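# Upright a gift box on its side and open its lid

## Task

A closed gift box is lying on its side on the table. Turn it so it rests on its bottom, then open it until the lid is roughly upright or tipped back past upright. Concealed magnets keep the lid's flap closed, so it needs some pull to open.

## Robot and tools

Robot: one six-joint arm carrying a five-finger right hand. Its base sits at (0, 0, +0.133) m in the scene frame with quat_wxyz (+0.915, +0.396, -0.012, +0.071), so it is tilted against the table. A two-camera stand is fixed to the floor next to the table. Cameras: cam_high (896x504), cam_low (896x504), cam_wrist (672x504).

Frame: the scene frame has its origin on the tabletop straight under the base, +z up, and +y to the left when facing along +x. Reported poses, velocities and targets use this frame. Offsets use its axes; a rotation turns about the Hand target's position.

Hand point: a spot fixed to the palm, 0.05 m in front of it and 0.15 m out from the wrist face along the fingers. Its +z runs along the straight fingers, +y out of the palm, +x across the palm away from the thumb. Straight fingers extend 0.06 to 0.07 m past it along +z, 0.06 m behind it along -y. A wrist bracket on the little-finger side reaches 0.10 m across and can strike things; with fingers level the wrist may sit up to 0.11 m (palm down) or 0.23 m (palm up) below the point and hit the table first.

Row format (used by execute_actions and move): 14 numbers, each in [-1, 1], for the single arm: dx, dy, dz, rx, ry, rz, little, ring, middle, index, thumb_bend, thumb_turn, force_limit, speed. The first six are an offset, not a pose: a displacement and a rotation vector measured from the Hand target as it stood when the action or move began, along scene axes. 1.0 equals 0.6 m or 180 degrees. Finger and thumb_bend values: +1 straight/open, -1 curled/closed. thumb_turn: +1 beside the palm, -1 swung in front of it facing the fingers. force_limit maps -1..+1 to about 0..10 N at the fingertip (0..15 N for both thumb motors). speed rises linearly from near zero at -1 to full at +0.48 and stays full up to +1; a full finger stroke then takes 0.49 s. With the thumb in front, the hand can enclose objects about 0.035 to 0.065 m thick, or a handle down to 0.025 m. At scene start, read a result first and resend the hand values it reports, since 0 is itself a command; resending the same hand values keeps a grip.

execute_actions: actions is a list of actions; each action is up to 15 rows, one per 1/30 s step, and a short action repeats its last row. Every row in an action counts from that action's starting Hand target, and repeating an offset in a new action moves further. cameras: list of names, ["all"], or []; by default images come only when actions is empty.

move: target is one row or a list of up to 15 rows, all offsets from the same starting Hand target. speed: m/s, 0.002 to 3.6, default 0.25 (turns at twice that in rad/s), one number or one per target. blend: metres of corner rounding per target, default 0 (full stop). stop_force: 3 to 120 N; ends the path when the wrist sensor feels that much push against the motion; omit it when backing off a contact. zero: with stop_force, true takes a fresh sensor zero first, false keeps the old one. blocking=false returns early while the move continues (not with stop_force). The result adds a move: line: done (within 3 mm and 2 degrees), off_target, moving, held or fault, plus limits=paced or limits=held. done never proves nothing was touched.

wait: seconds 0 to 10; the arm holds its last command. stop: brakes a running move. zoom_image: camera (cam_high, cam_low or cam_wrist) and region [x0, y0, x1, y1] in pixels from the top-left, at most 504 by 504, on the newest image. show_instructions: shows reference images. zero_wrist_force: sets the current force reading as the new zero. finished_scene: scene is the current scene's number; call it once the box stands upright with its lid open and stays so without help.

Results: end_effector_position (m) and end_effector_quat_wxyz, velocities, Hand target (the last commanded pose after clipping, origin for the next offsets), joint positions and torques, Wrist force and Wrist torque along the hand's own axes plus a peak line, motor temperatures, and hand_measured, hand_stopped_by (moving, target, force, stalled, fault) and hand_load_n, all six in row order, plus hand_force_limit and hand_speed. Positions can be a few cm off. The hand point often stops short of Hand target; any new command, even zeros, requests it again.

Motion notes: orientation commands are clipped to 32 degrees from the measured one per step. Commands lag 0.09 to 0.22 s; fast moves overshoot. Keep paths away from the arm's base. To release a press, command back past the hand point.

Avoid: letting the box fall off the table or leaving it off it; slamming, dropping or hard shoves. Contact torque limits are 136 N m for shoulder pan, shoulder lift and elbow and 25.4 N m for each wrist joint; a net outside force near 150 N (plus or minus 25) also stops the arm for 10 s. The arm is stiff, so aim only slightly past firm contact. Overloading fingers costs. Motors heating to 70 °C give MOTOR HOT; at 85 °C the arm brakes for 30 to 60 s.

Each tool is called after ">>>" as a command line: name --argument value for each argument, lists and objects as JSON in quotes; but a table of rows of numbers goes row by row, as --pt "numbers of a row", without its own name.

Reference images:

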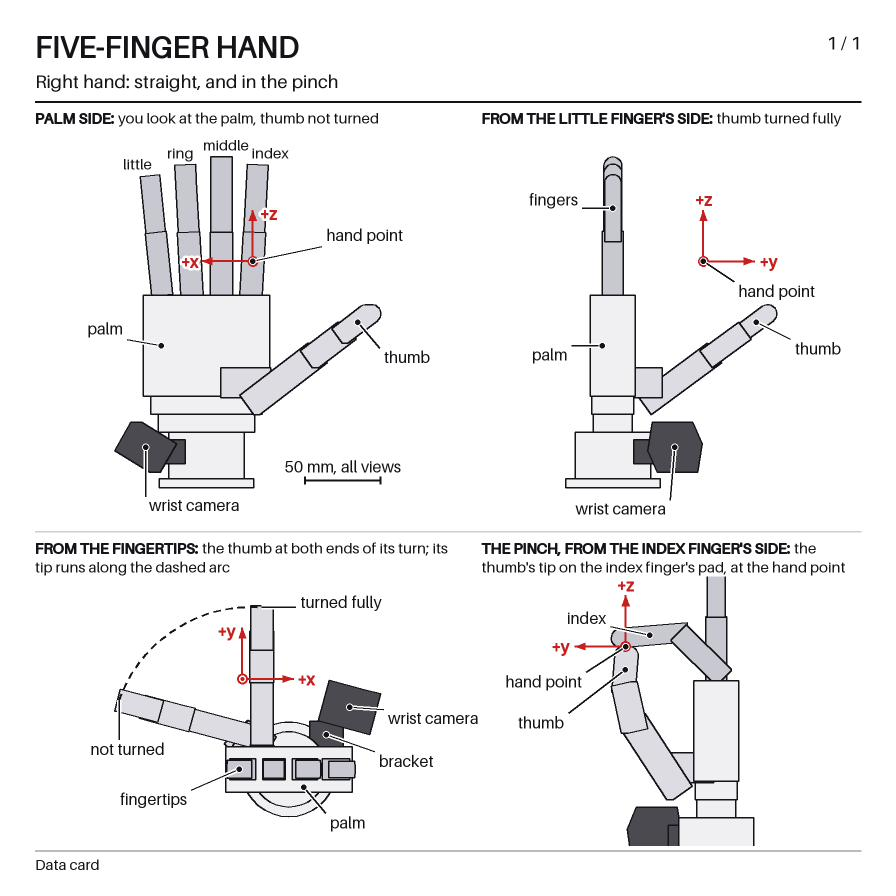

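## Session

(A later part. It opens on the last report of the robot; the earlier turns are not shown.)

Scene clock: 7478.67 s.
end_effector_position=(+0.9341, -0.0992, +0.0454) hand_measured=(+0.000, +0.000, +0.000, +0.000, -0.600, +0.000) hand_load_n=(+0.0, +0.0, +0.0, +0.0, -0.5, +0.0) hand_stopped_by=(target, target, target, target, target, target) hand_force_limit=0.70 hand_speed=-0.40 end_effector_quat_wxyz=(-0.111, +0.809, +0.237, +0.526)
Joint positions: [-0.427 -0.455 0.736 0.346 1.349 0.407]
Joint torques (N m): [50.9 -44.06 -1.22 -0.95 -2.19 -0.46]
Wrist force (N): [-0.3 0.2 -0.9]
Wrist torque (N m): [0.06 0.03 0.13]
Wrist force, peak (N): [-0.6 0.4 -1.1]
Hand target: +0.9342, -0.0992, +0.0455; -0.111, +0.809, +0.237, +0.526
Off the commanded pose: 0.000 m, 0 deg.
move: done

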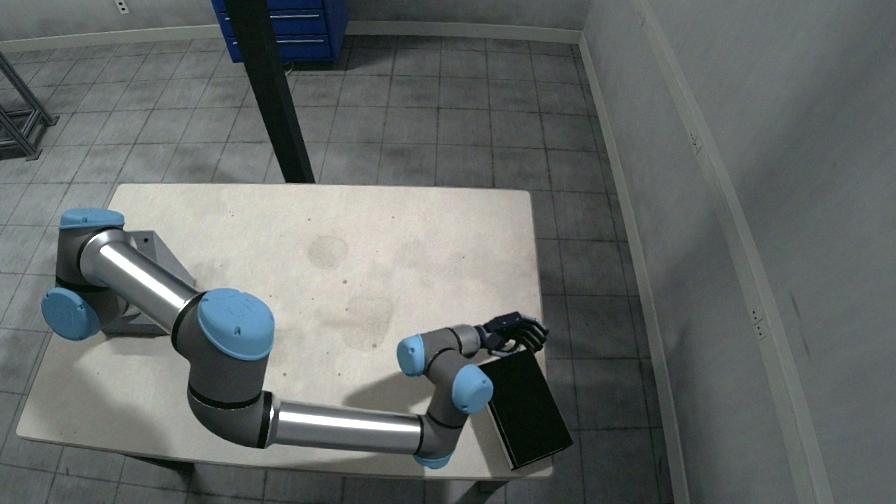

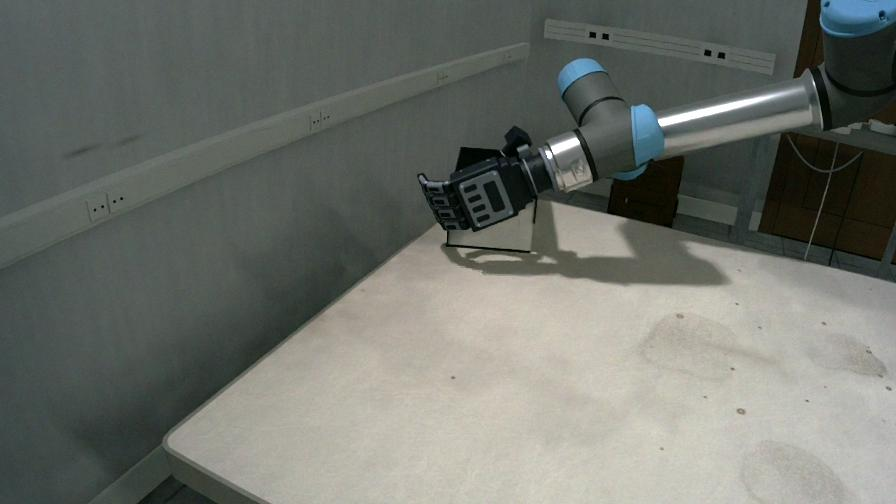

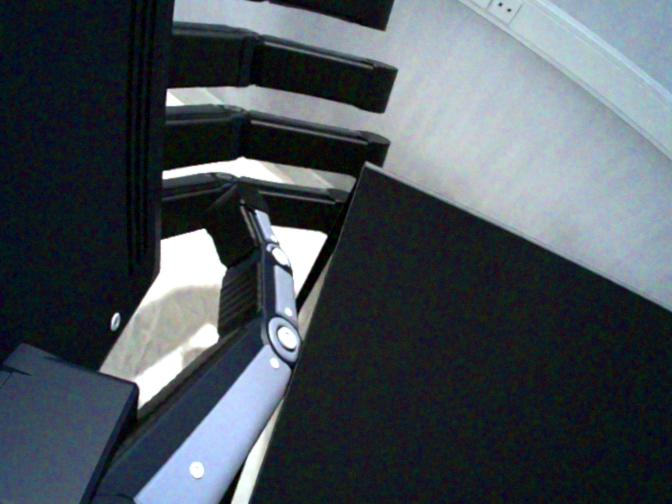

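>>> move --target '[-0.0618, -0.0247, 0, 0, 0, 0, 0.0, 0.0, 0.0, 0.0, -0.6, 0, 0.7, -0.4]' --speed 0.05 --cameras '["cam_high", "cam_low", "cam_wrist"]'

>>> zoom_image --camera "cam_high" --region '[420, 290, 600, 485]'

Scene clock: 7487.93 s.
end_effector_position=(+0.8971, -0.1141, +0.0455) hand_measured=(+0.000, +0.000, +0.000, +0.000, -0.600, +0.000) hand_load_n=(+0.5, +0.0, +0.0, +0.0, +0.0, +0.0) hand_stopped_by=(target, target, target, target, target, target) hand_force_limit=0.70 hand_speed=-0.40 end_effector_quat_wxyz=(-0.110, +0.809, +0.237, +0.526)
Joint positions: [-0.457 -0.574 0.948 0.257 1.325 0.388]
Joint torques (N m): [53.13 -38.83 -7.77 3.23 0.16 1.05]
Wrist force (N): [-0.4 0.3 -1.3]
Wrist torque (N m): [0.08 0.03 0.14]
Wrist force, peak (N): [-0.6 0.3 -1.4]
Hand target: +0.8971, -0.1140, +0.0455; -0.111, +0.809, +0.237, +0.526
Off the commanded pose: 0.000 m, 0 deg.
move: done

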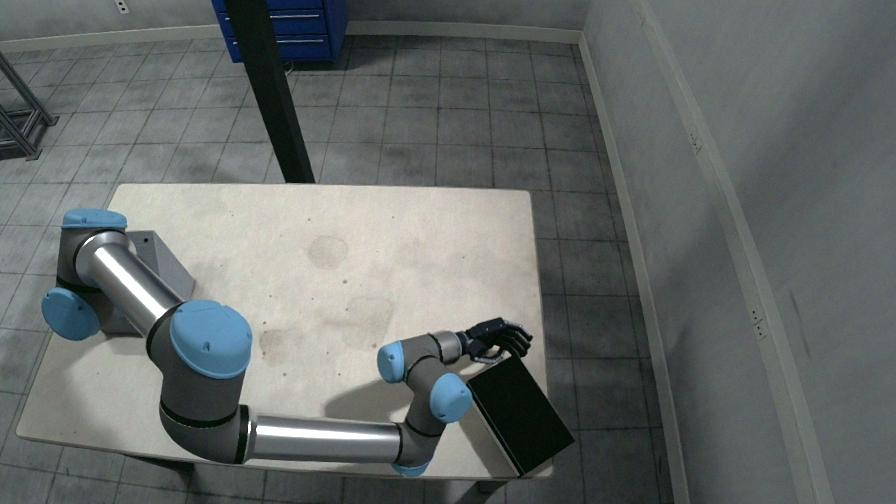

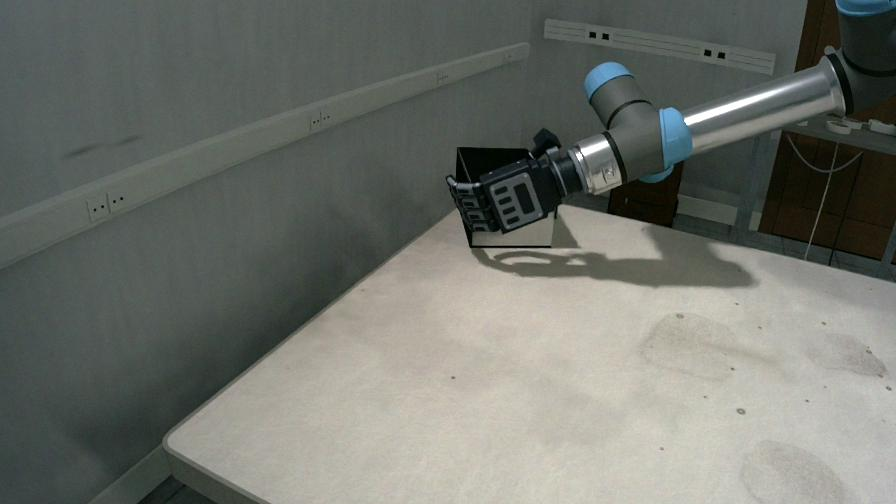

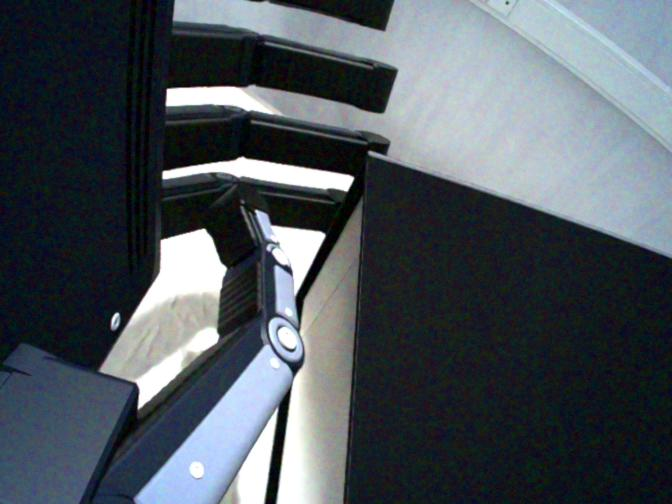

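Scaled by 2.585 from the camera's 896x504 image, which has a finer 1280x720 frame.

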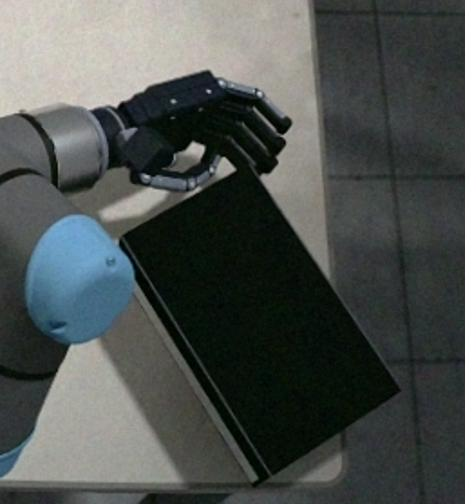

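>>> move --target '[-0.0739, -0.0167, 0, 0, 0, 0, 0.0, 0.0, 0.0, 0.0, -0.6, 0, 0.7, -0.4]' --speed 0.05 --cameras '["cam_high", "cam_low", "cam_wrist"]'

>>> zoom_image --camera "cam_high" --region '[420, 290, 600, 485]'

Scene clock: 7494.87 s.
end_effector_position=(+0.8528, -0.1241, +0.0455) hand_measured=(+0.000, +0.000, +0.000, +0.000, -0.600, +0.000) hand_load_n=(+0.0, +0.0, +0.0, +0.0, +0.0, +0.0) hand_stopped_by=(target, target, target, target, target, target) hand_force_limit=0.70 hand_speed=-0.40 end_effector_quat_wxyz=(-0.110, +0.809, +0.237, +0.526)
Joint positions: [-0.49 -0.688 1.157 0.167 1.298 0.368]
Joint torques (N m): [50.51 -36.07 -7.09 3.23 0.16 1.09]
Wrist force (N): [-0.4 0.6 -0.4]
Wrist torque (N m): [0.07 0.00 0.12]
Wrist force, peak (N): [-0.7 0.7 -1.4]
Hand target: +0.8527, -0.1240, +0.0455; -0.111, +0.809, +0.237, +0.526
Off the commanded pose: 0.000 m, 0 deg.
move: done

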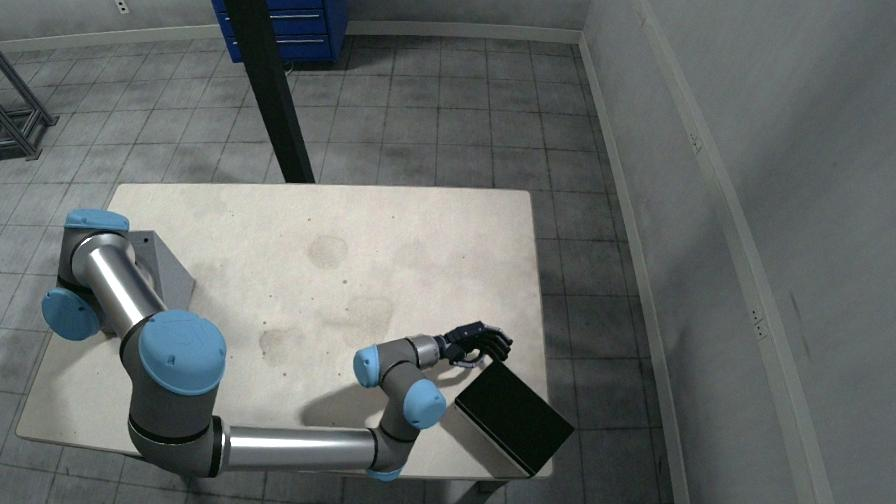

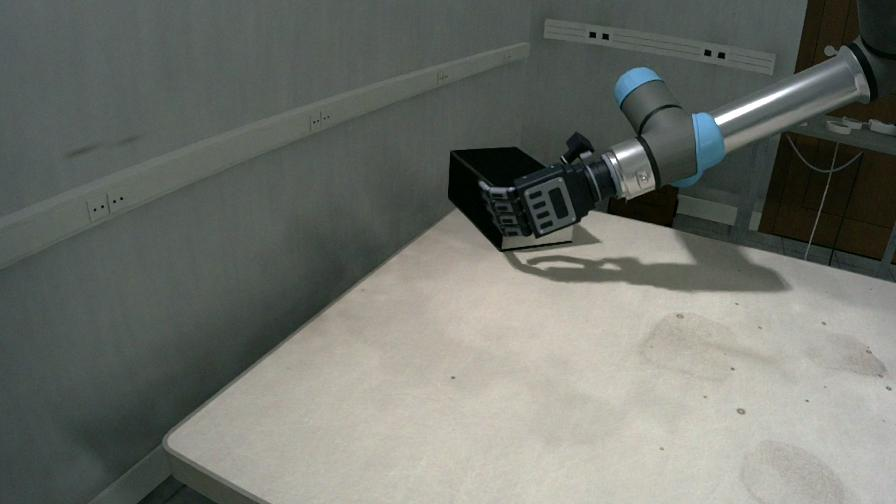

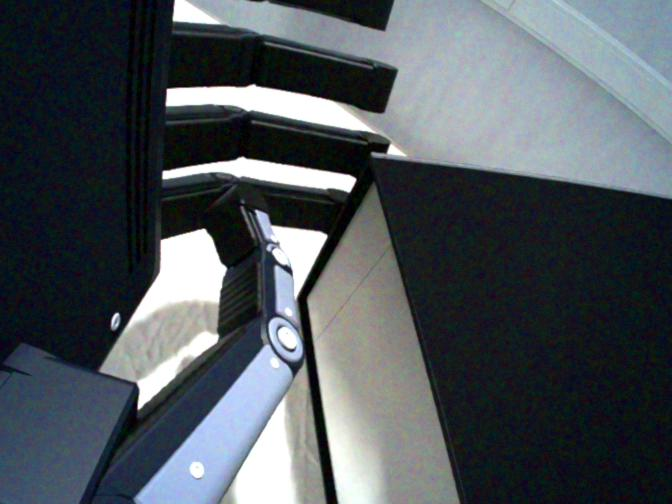

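Scaled by 2.585 from the camera's 896x504 image, which has a finer 1280x720 frame.

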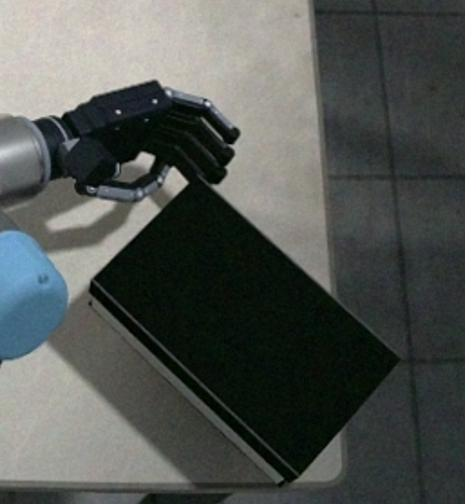

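>>> move --pt "0.0135 0.0147 0 0 0 0 0.0 0.0 0.0 0.0 -0.6 0 0.7 -0.4" --pt "-0.0598 0.083 0.0333 0 0 0 0.0 0.0 0.0 0.0 -0.6 0 0.7 -0.4" --speed 0.06

>>> execute_actions --actions '[[[0,0,0,0,0,0,0.15,-1,-1,0.3,-0.6,0,0.7,-0.5]]]'

>>> move --target '[-0.1347, -0.173, -0.0258, 0.0131, -0.0429, 0.1011, 0.15, -1, -1, 0.3, -0.6, 0, 0.7, -0.5]' --speed 0.08 --cameras '["all"]'

>>> zoom_image --camera "cam_high" --region '[400, 330, 600, 490]'

Scene clock: 7522.77 s.
end_effector_position=(+0.8169, -0.0743, +0.0656) hand_measured=(+0.000, +0.000, +0.000, +0.000, -0.600, +0.000) hand_load_n=(+0.0, +0.0, +0.0, +0.0, +0.0, +0.0) hand_stopped_by=(target, target, target, target, target, target) hand_force_limit=0.70 hand_speed=-0.40 end_effector_quat_wxyz=(-0.110, +0.809, +0.236, +0.526)
Joint positions: [-0.431 -0.748 1.341 0.033 1.346 0.404]
Joint torques (N m): [34.92 -32.31 -12.42 3.2 -3.21 -0.97]
Wrist force (N): [-0.3 0.7 -0.7]
Wrist torque (N m): [0.11 -0.03 0.04]
Wrist force, peak (N): [-0.5 0.3 -1.4]
Hand target: +0.8169, -0.0742, +0.0655; -0.111, +0.809, +0.237, +0.526
Off the commanded pose: 0.000 m, 0 deg.
move: done

Scene clock: 7523.77 s.
end_effector_position=(+0.8169, -0.0742, +0.0655) hand_measured=(+0.150, -1.000, -1.000, +0.300, -0.600, +0.000) hand_load_n=(+0.5, +0.0, +0.0, +0.0, +0.0, +0.5) hand_stopped_by=(target, target, target, target, target, target) hand_force_limit=0.70 hand_speed=-0.50 end_effector_quat_wxyz=(-0.111, +0.809, +0.237, +0.526)
Joint positions: [-0.431 -0.748 1.342 0.034 1.346 0.404]
Joint torques (N m): [35.55 -31.27 0.03 2.72 -2.95 -1.4]
Wrist force (N): [-0.4 0.8 -1.2]
Wrist torque (N m): [0.14 0.01 0.04]
Wrist force, peak (N): [-0.5 0.7 -1.2]
Hand target: +0.8169, -0.0742, +0.0655; -0.111, +0.809, +0.237, +0.526
Off the commanded pose: 0.000 m, 0 deg.

Scene clock: 7526.40 s.
end_effector_position=(+0.7361, -0.1781, +0.0500) hand_measured=(+0.150, -1.000, -1.000, +0.300, -0.600, +0.000) hand_load_n=(+0.0, +0.5, +0.0, -0.5, -0.5, +0.0) hand_stopped_by=(target, target, target, target, target, target) hand_force_limit=0.70 hand_speed=-0.50 end_effector_quat_wxyz=(-0.193, +0.722, +0.357, +0.560)
Joint positions: [-0.742 -0.86 1.355 0.506 0.929 -0.12]
Joint torques (N m): [39.61 -34.04 1.77 1.19 -0.42 -0.33]
Wrist force (N): [-0.4 0.9 -0.9]
Wrist torque (N m): [0.17 0.03 0.01]
Wrist force, peak (N): [-0.8 0.9 -1.9]
Hand target: +0.7360, -0.1780, +0.0500; -0.193, +0.722, +0.357, +0.560
Off the commanded pose: 0.000 m, 0 deg.
move: done

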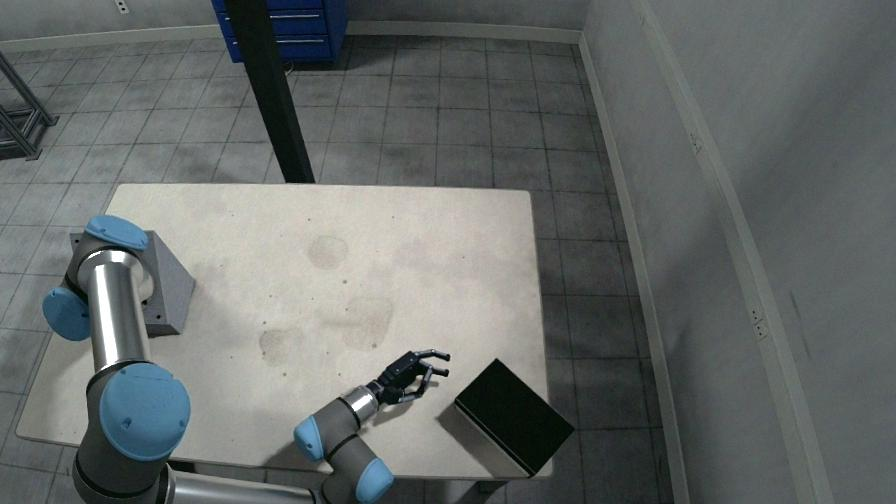

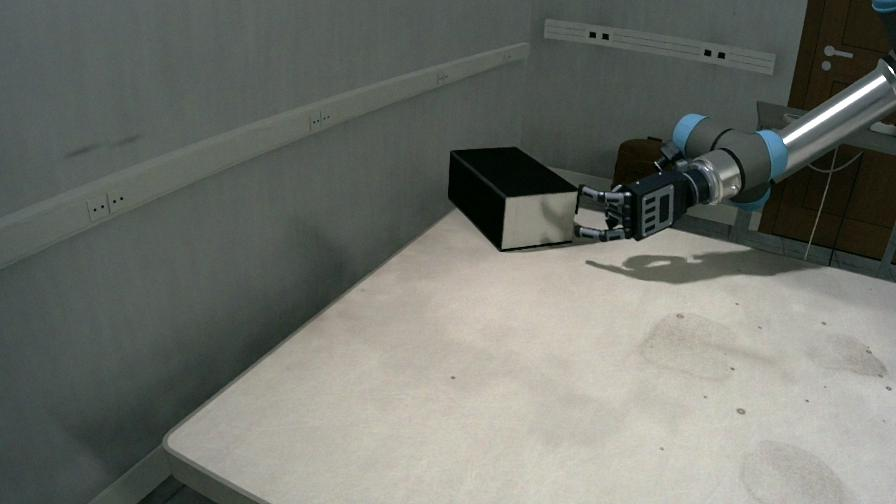

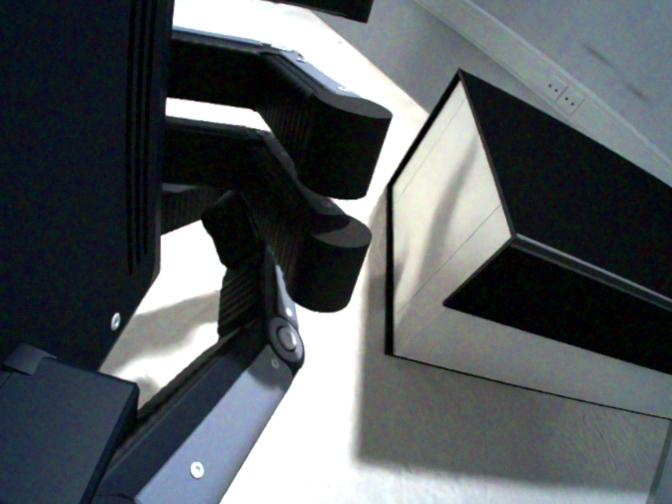

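Scaled by 2.520 from the camera's 896x504 image, which has a finer 1280x720 frame.

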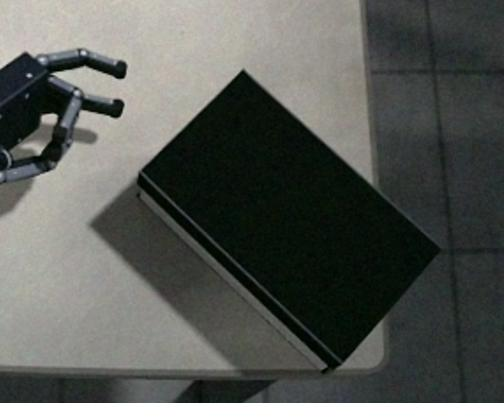

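>>> move --pt "0 0 -0.0633 0 0 0 0.15 -1 -1 0.3 -0.6 0 0.7 -0.5" --pt "0.061 -0.047 -0.0633 0 0 0 0.15 -1 -1 0.3 -0.6 0 0.7 -0.5" --speed 0.05 --cameras '["cam_low", "cam_wrist"]'

>>> zoom_image --camera "cam_low" --region '[440, 140, 620, 275]'

Scene clock: 7539.60 s.
end_effector_position=(+0.7726, -0.2061, +0.0120) hand_measured=(+0.150, -1.000, -1.000, +0.300, -0.600, +0.000) hand_load_n=(+0.0, -0.5, +0.0, +0.0, +0.0, +0.0) hand_stopped_by=(target, target, target, target, target, target) hand_force_limit=0.70 hand_speed=-0.50 end_effector_quat_wxyz=(-0.193, +0.722, +0.358, +0.560)
Joint positions: [-0.772 -0.732 1.137 0.616 0.913 -0.153]
Joint torques (N m): [36.88 -53.59 -4.7 -0.43 -1.09 -0.98]
Wrist force (N): [-0.6 0.8 -0.8]
Wrist torque (N m): [0.11 0.09 0.00]
Wrist force, peak (N): [-0.5 1.2 -1.1]
Hand target: +0.7726, -0.2062, +0.0120; -0.193, +0.722, +0.357, +0.560
Off the commanded pose: 0.000 m, 0 deg.
move: done
Images, in order (width x height): cam_low 896x504, cam_wrist 672x504.

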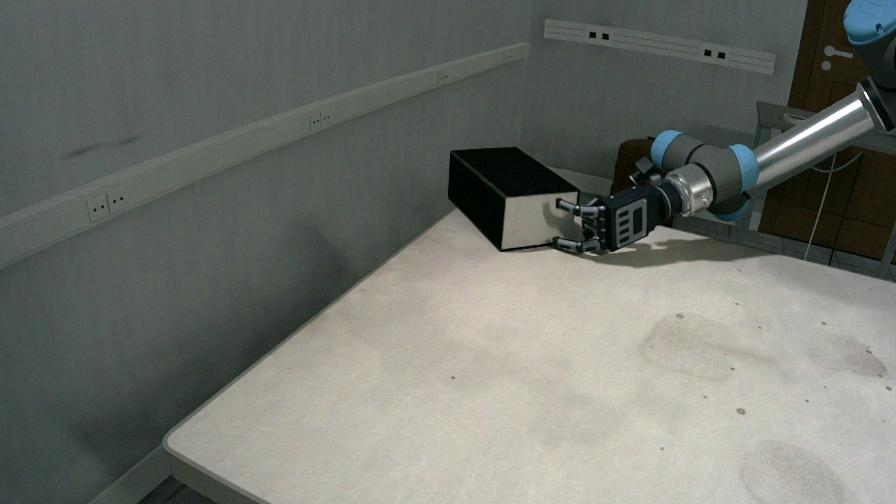

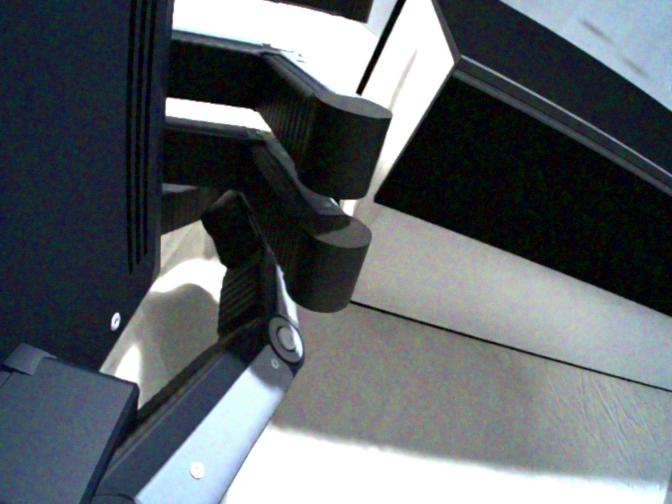

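Scaled by 2.800 from the camera's 896x504 image, which has a finer 1280x720 frame.

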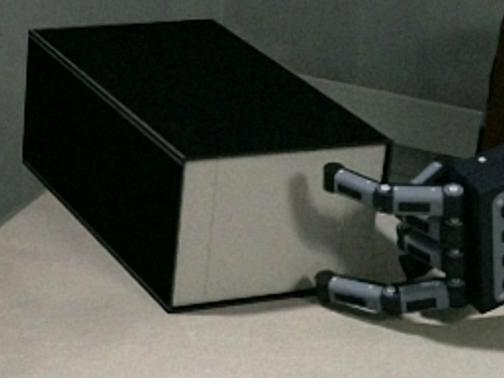

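>>> move --target '[0.0074, -0.0068, 0, 0, 0, 0, 0.15, -1, -1, 0.3, -0.6, 0, 0.7, -0.5]' --speed 0.02 --cameras '["cam_wrist"]'

>>> move --target '[0.0025, -0.0023, 0, 0, 0, 0, 0.15, -1, -1, 0.3, -0.6, 0, 0.7, -0.5]' --speed 0.02 --cameras '["cam_wrist"]'

>>> move --target '[0.0025, -0.0023, 0, 0, 0, 0, 0.15, -1, -1, 0.3, -0.6, 0, 0.7, -0.5]' --speed 0.02 --cameras '["cam_wrist"]'

Scene clock: 7545.13 s.
end_effector_position=(+0.7771, -0.2103, +0.0120) hand_measured=(+0.150, -1.000, -1.000, +0.300, -0.600, +0.000) hand_load_n=(+0.0, +0.0, +0.0, +0.0, +0.0, +0.0) hand_stopped_by=(target, target, target, target, target, target) hand_force_limit=0.70 hand_speed=-0.50 end_effector_quat_wxyz=(-0.193, +0.722, +0.357, +0.560)
Joint positions: [-0.772 -0.723 1.11 0.633 0.913 -0.152]
Joint torques (N m): [47.14 -50.09 0.05 0.7 0 0.99]
Wrist force (N): [-0.3 1.0 -1.0]
Wrist torque (N m): [0.15 0.04 0.03]
Wrist force, peak (N): [-0.4 1.0 -1.3]
Hand target: +0.7771, -0.2103, +0.0120; -0.193, +0.722, +0.357, +0.560
Off the commanded pose: 0.000 m, 0 deg.
move: done
Images, in order (width x height): cam_wrist 672x504.

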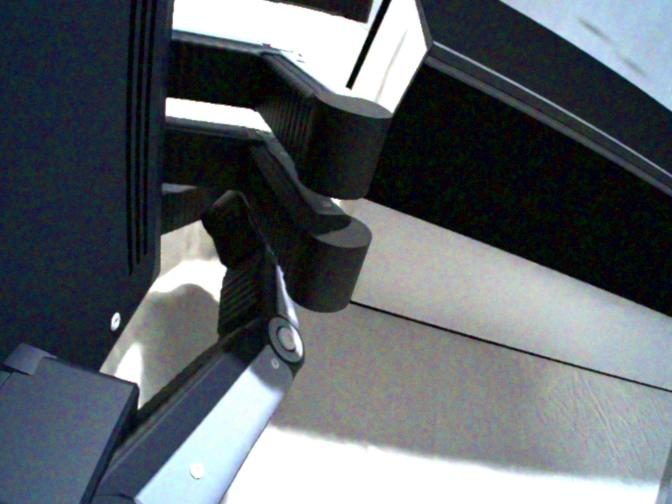

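Scene clock: 7545.83 s.
end_effector_position=(+0.7786, -0.2117, +0.0120) hand_measured=(+0.150, -1.000, -1.000, +0.300, -0.600, +0.000) hand_load_n=(+0.0, +0.5, +0.0, +0.0, +0.0, +0.0) hand_stopped_by=(target, target, target, target, target, target) hand_force_limit=0.70 hand_speed=-0.50 end_effector_quat_wxyz=(-0.193, +0.722, +0.357, +0.560)
Joint positions: [-0.771 -0.72 1.101 0.639 0.913 -0.152]
Joint torques (N m): [46.18 -41.65 -1.83 3.11 -0.01 1.38]
Wrist force (N): [-0.1 1.0 -0.5]
Wrist torque (N m): [0.12 0.00 0.03]
Wrist force, peak (N): [-0.2 1.2 -1.0]
Hand target: +0.7786, -0.2117, +0.0120; -0.193, +0.722, +0.357, +0.560
Off the commanded pose: 0.000 m, 0 deg.
move: done
Images, in order (width x height): cam_wrist 672x504.

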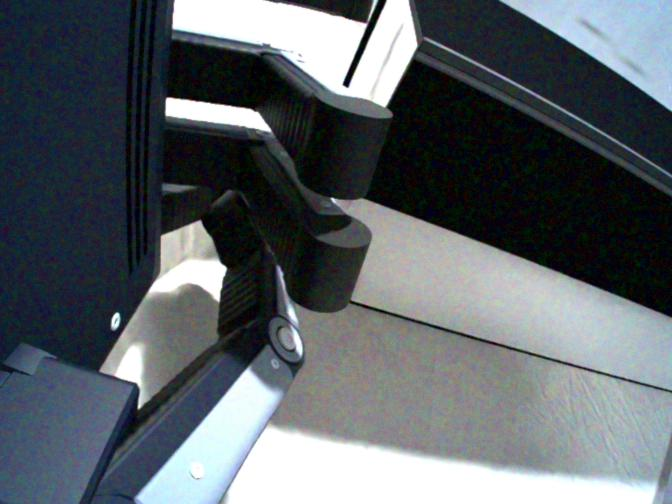

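Scene clock: 7546.53 s.
end_effector_position=(+0.7801, -0.2131, +0.0120) hand_measured=(+0.150, -1.000, -1.000, +0.300, -0.600, +0.000) hand_load_n=(+0.0, +0.0, +0.0, +0.0, +0.0, +0.0) hand_stopped_by=(target, target, target, target, target, target) hand_force_limit=0.70 hand_speed=-0.50 end_effector_quat_wxyz=(-0.193, +0.722, +0.357, +0.560)
Joint positions: [-0.771 -0.716 1.092 0.644 0.913 -0.152]
Joint torques (N m): [46.76 -41.79 -2.45 3.1 0.08 1.39]
Wrist force (N): [-0.2 0.9 -1.0]
Wrist torque (N m): [0.14 0.02 0.02]
Wrist force, peak (N): [-0.4 1.2 -0.8]
Hand target: +0.7801, -0.2130, +0.0120; -0.193, +0.722, +0.357, +0.560
Off the commanded pose: 0.000 m, 0 deg.
move: done
Images, in order (width x height): cam_wrist 672x504.

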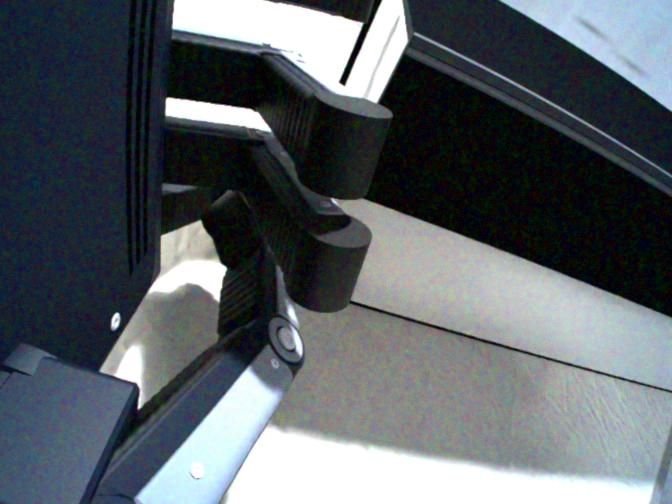

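>>> move --target '[0.0025, -0.0023, 0, 0, 0, 0, 0.15, -1, -1, 0.3, -0.6, 0, 0.7, -0.5]' --speed 0.02 --cameras '["cam_wrist"]'

>>> move --target '[0.001, -0.0009, 0, 0, 0, 0, 0.15, -1, -1, 0.3, -0.6, 0, 0.7, -0.5]' --speed 0.02

>>> move --target '[0, 0, -0.012, 0, 0, 0, 0.15, -1, -1, 0.3, -0.6, 0, 0.7, -0.5]' --speed 0.004 --stop_force 3 --cameras '["cam_wrist"]'

Scene clock: 7550.93 s.
end_effector_position=(+0.7816, -0.2144, +0.0120) hand_measured=(+0.150, -1.000, -1.000, +0.300, -0.600, +0.000) hand_load_n=(+0.0, +0.0, +0.0, +0.0, +0.0, +0.0) hand_stopped_by=(target, target, target, target, target, target) hand_force_limit=0.70 hand_speed=-0.50 end_effector_quat_wxyz=(-0.193, +0.722, +0.357, +0.560)
Joint positions: [-0.771 -0.713 1.083 0.65 0.913 -0.152]
Joint torques (N m): [46.78 -41.17 -2.1 3.09 0.15 1.43]
Wrist force (N): [-0.1 -0.1 -1.3]
Wrist torque (N m): [0.11 0.08 0.00]
Wrist force, peak (N): [-0.5 1.1 -1.0]
Hand target: +0.7816, -0.2144, +0.0120; -0.193, +0.722, +0.357, +0.560
Off the commanded pose: 0.000 m, 0 deg.
move: done
Images, in order (width x height): cam_wrist 672x504.

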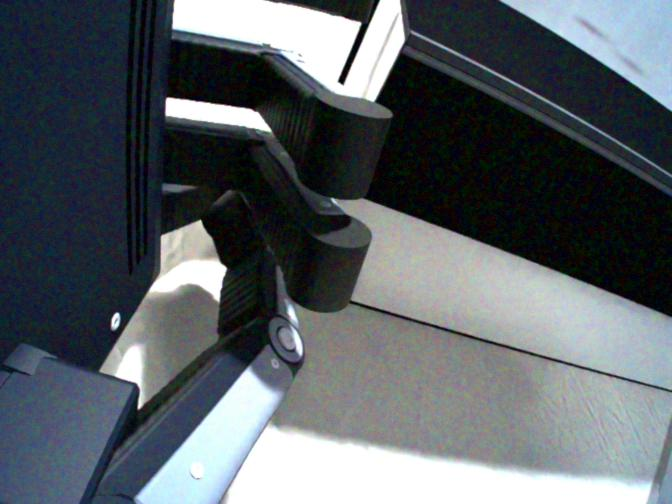

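Scene clock: 7551.63 s.
end_effector_position=(+0.7822, -0.2150, +0.0120) hand_measured=(+0.150, -1.000, -1.000, +0.300, -0.600, +0.000) hand_load_n=(+0.0, +0.0, +0.0, +0.5, +0.0, +0.0) hand_stopped_by=(target, target, target, target, target, target) hand_force_limit=0.70 hand_speed=-0.50 end_effector_quat_wxyz=(-0.193, +0.722, +0.357, +0.560)
Joint positions: [-0.771 -0.712 1.079 0.652 0.913 -0.152]
Joint torques (N m): [46.7 -39.2 -7.95 3.67 0.25 1.39]
Wrist force (N): [-0.1 0.4 -0.9]
Wrist torque (N m): [0.14 0.07 0.01]
Wrist force, peak (N): [0.4 0.0 -1.3]
Hand target: +0.7822, -0.2150, +0.0120; -0.193, +0.722, +0.357, +0.560
Off the commanded pose: 0.000 m, 0 deg.
move: done

Scene clock: 7553.47 s.
end_effector_position=(+0.7822, -0.2149, +0.0087) hand_measured=(+0.150, -1.000, -1.000, +0.300, -0.600, +0.000) hand_load_n=(+0.0, +0.0, +0.0, -0.5, +0.0, +0.0) hand_stopped_by=(target, target, target, target, target, target) hand_force_limit=0.70 hand_speed=-0.50 end_effector_quat_wxyz=(-0.193, +0.722, +0.357, +0.560)
Joint positions: [-0.774 -0.707 1.076 0.652 0.912 -0.155]
Joint torques (N m): [45.37 -53.35 0.62 1.77 0.77 1.12]
Wrist force (N): [2.2 0.4 -1.6]
Wrist torque (N m): [0.14 0.21 0.12]
Wrist force, peak (N): [3.6 0.1 -1.8]
Hand target: +0.7822, -0.2149, +0.0087; -0.193, +0.722, +0.357, +0.560 (not the last commanded pose)
Off the commanded pose: 0.004 m, 0 deg.
move: contact
Images, in order (width x height): cam_wrist 672x504.

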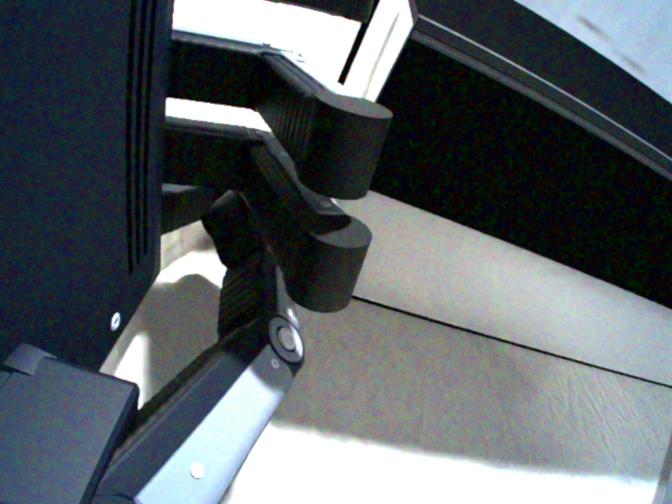

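>>> execute_actions --actions '[[[0,0,-0.0004,0,0,0,-0.08,-1,-1,0.3,-0.6,0,0.6,-0.85]]]'

>>> execute_actions --actions '[[[0,0,0,0,0,0,-0.15,-1,-1,0.3,-0.6,0,0.2,-0.93]]]'

>>> execute_actions --actions '[[[0,0,0,0,0,0,-0.18,-1,-1,0.3,-0.6,0,0.2,-0.95]]]'

Scene clock: 7557.67 s.
end_effector_position=(+0.7822, -0.2149, +0.0085) hand_measured=(-0.080, -1.000, -1.000, +0.300, -0.600, +0.000) hand_load_n=(+0.0, +0.0, +0.5, -1.0, +0.0, +0.0) hand_stopped_by=(target, target, target, target, target, target) hand_force_limit=0.60 hand_speed=-0.85 end_effector_quat_wxyz=(-0.193, +0.722, +0.357, +0.560)
Joint positions: [-0.774 -0.706 1.076 0.652 0.912 -0.155]
Joint torques (N m): [29.92 -36.52 -11.27 1.67 -2.35 -1.04]
Wrist force (N): [4.1 0.1 -2.1]
Wrist torque (N m): [0.10 0.19 0.15]
Wrist force, peak (N): [4.3 0.1 -2.0]
Hand target: +0.7822, -0.2149, +0.0085; -0.193, +0.722, +0.357, +0.560
Off the commanded pose: 0.000 m, 0 deg.

Scene clock: 7558.37 s.
end_effector_position=(+0.7822, -0.2150, +0.0085) hand_measured=(-0.150, -1.000, -1.000, +0.300, -0.600, +0.000) hand_load_n=(+3.5, +0.0, +0.0, -2.5, +0.0, +0.0) hand_stopped_by=(target, target, target, target, target, target) hand_force_limit=0.20 hand_speed=-0.93 end_effector_quat_wxyz=(-0.193, +0.722, +0.357, +0.560)
Joint positions: [-0.774 -0.706 1.076 0.652 0.912 -0.155]
Joint torques (N m): [33.31 -39.43 -11.89 1.94 -2.35 -1.09]
Wrist force (N): [0.8 0.2 -0.7]
Wrist torque (N m): [0.13 -0.02 0.07]
Wrist force, peak (N): [4.3 0.1 -2.2]
Hand target: +0.7822, -0.2149, +0.0085; -0.193, +0.722, +0.357, +0.560
Off the commanded pose: 0.000 m, 0 deg.

Scene clock: 7559.07 s.
end_effector_position=(+0.7822, -0.2150, +0.0085) hand_measured=(-0.178, -1.000, -1.000, +0.300, -0.600, +0.000) hand_load_n=(+5.5, +0.0, +0.0, -4.5, +0.0, +0.0) hand_stopped_by=(target, target, target, target, target, target) hand_force_limit=0.20 hand_speed=-0.95 end_effector_quat_wxyz=(-0.193, +0.722, +0.357, +0.560)
Joint positions: [-0.774 -0.706 1.076 0.652 0.912 -0.155]
Joint torques (N m): [38.88 -42.64 -11.11 2.05 -2.18 -1.02]
Wrist force (N): [2.1 -0.2 -0.8]
Wrist torque (N m): [0.12 -0.05 0.03]
Wrist force, peak (N): [2.5 -0.1 -1.2]
Hand target: +0.7822, -0.2149, +0.0085; -0.193, +0.722, +0.357, +0.560
Off the commanded pose: 0.000 m, 0 deg.

>>> move --target '[-0.0614, 0.0563, 0, 0, 0, 0, -0.18, -1, -1, 0.3, -0.6, 0, 0.2, -0.95]' --speed 0.025 --cameras '["all"]'

>>> zoom_image --camera "cam_high" --region '[380, 330, 580, 490]'

Scene clock: 7564.40 s.
end_effector_position=(+0.7454, -0.1813, +0.0086) hand_measured=(-0.178, -1.000, -1.000, +0.300, -0.600, +0.000) hand_load_n=(+3.5, +0.0, +0.0, -2.0, +0.0, +0.0) hand_stopped_by=(target, target, target, target, target, target) hand_force_limit=0.20 hand_speed=-0.95 end_effector_quat_wxyz=(-0.193, +0.722, +0.358, +0.560)
Joint positions: [-0.779 -0.778 1.284 0.519 0.909 -0.16]
Joint torques (N m): [32.9 -35.23 -10.88 3.86 -3.46 -0.4]
Wrist force (N): [-0.3 0.7 -0.6]
Wrist torque (N m): [0.24 -0.11 0.19]
Wrist force, peak (N): [2.8 -0.4 -1.3]
Hand target: +0.7453, -0.1812, +0.0085; -0.193, +0.722, +0.357, +0.560
Off the commanded pose: 0.000 m, 0 deg.
move: done

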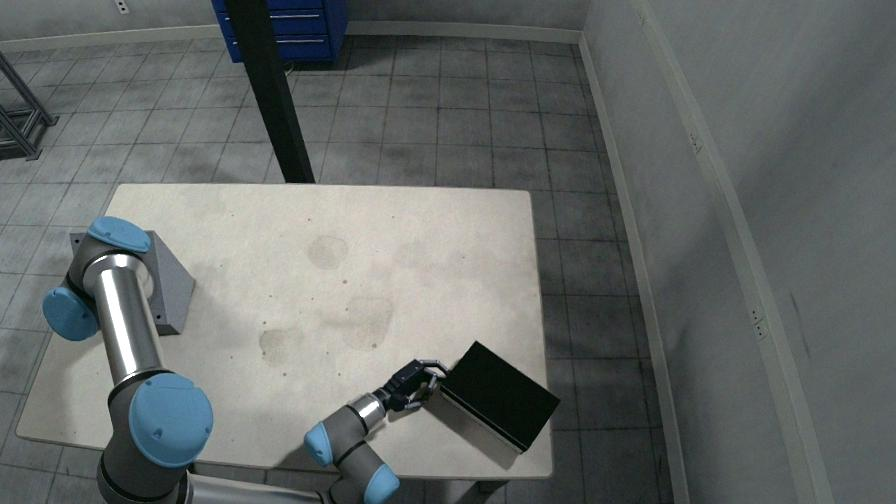

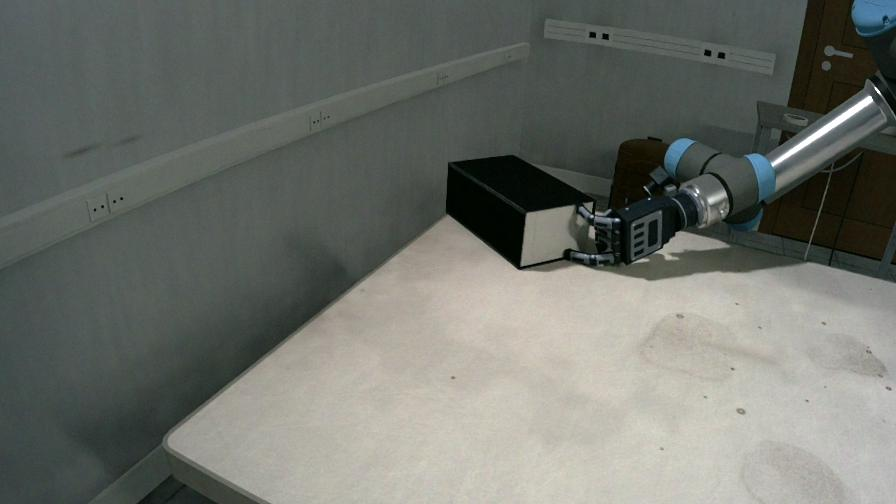

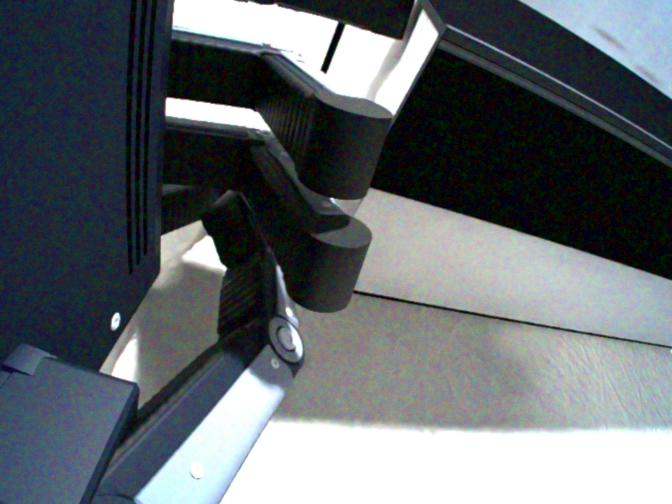

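Scaled by 2.520 from the camera's 896x504 image, which has a finer 1280x720 frame.

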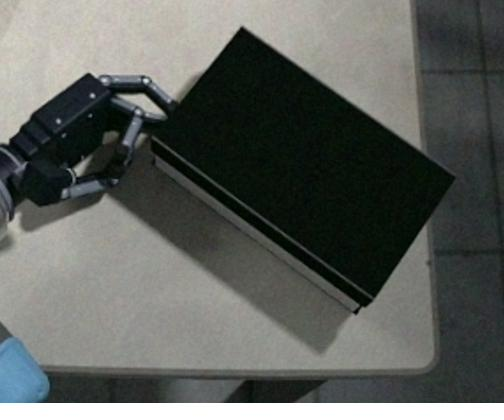

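>>> execute_actions --actions '[[[0,0,0,0,0,0,0.15,-1,-1,0.3,-0.6,0,0.6,-0.7]]]'

>>> move --pt "0 0 0.0058 0 0 0 0.15 -1 -1 0.3 -0.6 0 0.6 -0.7" --pt "-0.0137 0.0096 0.0058 0 0 0 0.15 -1 -1 0.3 -0.6 0 0.6 -0.7" --pt "-0.0057 0.0063 0.0058 0 0 0.0417 0.15 -1 -1 0.3 -0.6 0 0.6 -0.7" --speed 0.02 --cameras '["cam_high", "cam_low", "cam_wrist"]'

>>> zoom_image --camera "cam_low" --region '[440, 140, 640, 290]'

>>> zoom_image --camera "cam_high" --region '[380, 330, 580, 490]'

Scene clock: 7582.90 s.
end_effector_position=(+0.7453, -0.1812, +0.0085) hand_measured=(+0.150, -1.000, -1.000, +0.300, -0.600, +0.000) hand_load_n=(+0.0, +0.0, +0.0, +0.0, +0.0, +0.0) hand_stopped_by=(target, target, target, target, target, target) hand_force_limit=0.60 hand_speed=-0.70 end_effector_quat_wxyz=(-0.193, +0.722, +0.357, +0.560)
Joint positions: [-0.779 -0.778 1.284 0.519 0.909 -0.16]
Joint torques (N m): [39.69 -35.12 -9.82 2.36 -0.21 0.35]
Wrist force (N): [3.5 0.7 -1.3]
Wrist torque (N m): [0.17 0.20 0.14]
Wrist force, peak (N): [3.9 0.7 -1.5]
Hand target: +0.7453, -0.1812, +0.0085; -0.193, +0.722, +0.357, +0.560
Off the commanded pose: 0.000 m, 0 deg.

Scene clock: 7587.67 s.
end_effector_position=(+0.7419, -0.1773, +0.0119) hand_measured=(+0.150, -1.000, -1.000, +0.300, -0.600, +0.000) hand_load_n=(+0.0, +0.0, +0.0, +0.0, +0.0, +0.0) hand_stopped_by=(target, target, target, target, target, target) hand_force_limit=0.60 hand_speed=-0.70 end_effector_quat_wxyz=(-0.229, +0.697, +0.404, +0.546) end_effector_velocity=(+0.001, +0.000, +0.000) end_effector_angular_velocity=(-0.002, -0.003, -0.003)
Joint positions: [-0.783 -0.727 1.175 0.738 0.92 -0.3]
Joint velocities: [0.001 -0.001 0.001 -0.005 -0.001 0.001]
Joint torques (N m): [31.91 -51.02 3.24 -0.7 -0.92 1.49]
Wrist force (N): [-0.5 1.1 -1.2]
Wrist torque (N m): [0.17 0.08 0.12]
Wrist force, peak (N): [3.6 0.6 -1.5]
Hand target: +0.7419, -0.1774, +0.0120; -0.229, +0.697, +0.404, +0.546
Off the commanded pose: 0.000 m, 0 deg.
move: done

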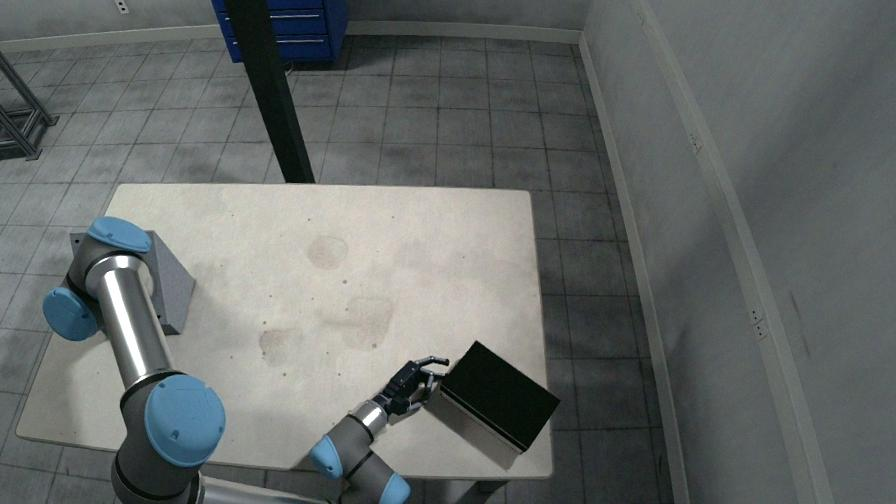

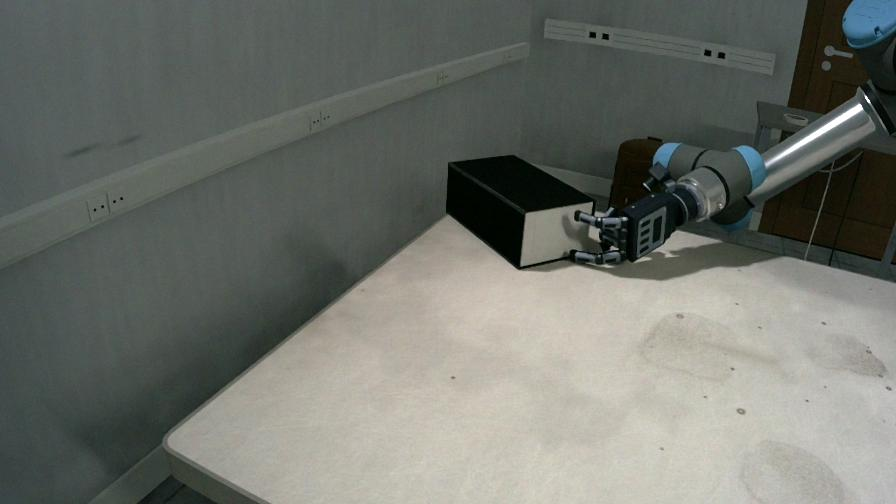

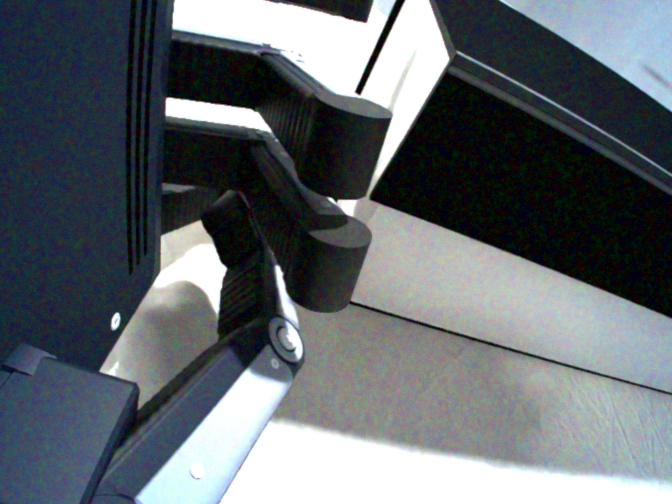

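Scaled by 2.520 from the camera's 896x504 image, which has a finer 1280x720 frame.

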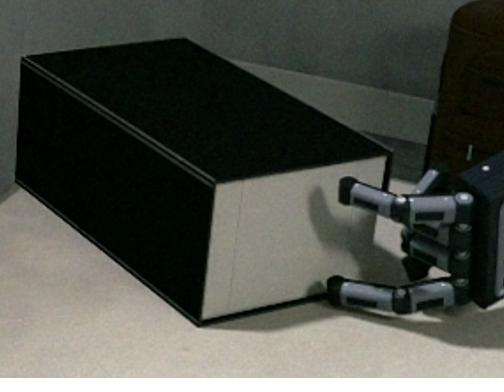

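Scaled by 2.520 from the camera's 896x504 image, which has a finer 1280x720 frame.

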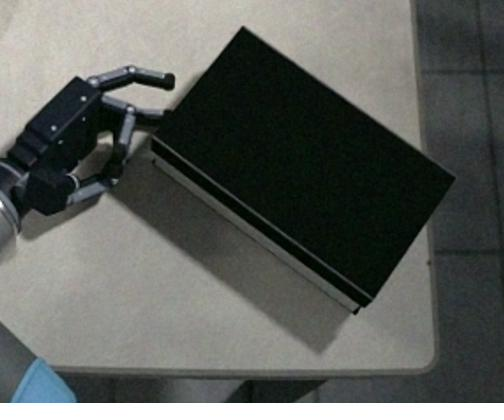

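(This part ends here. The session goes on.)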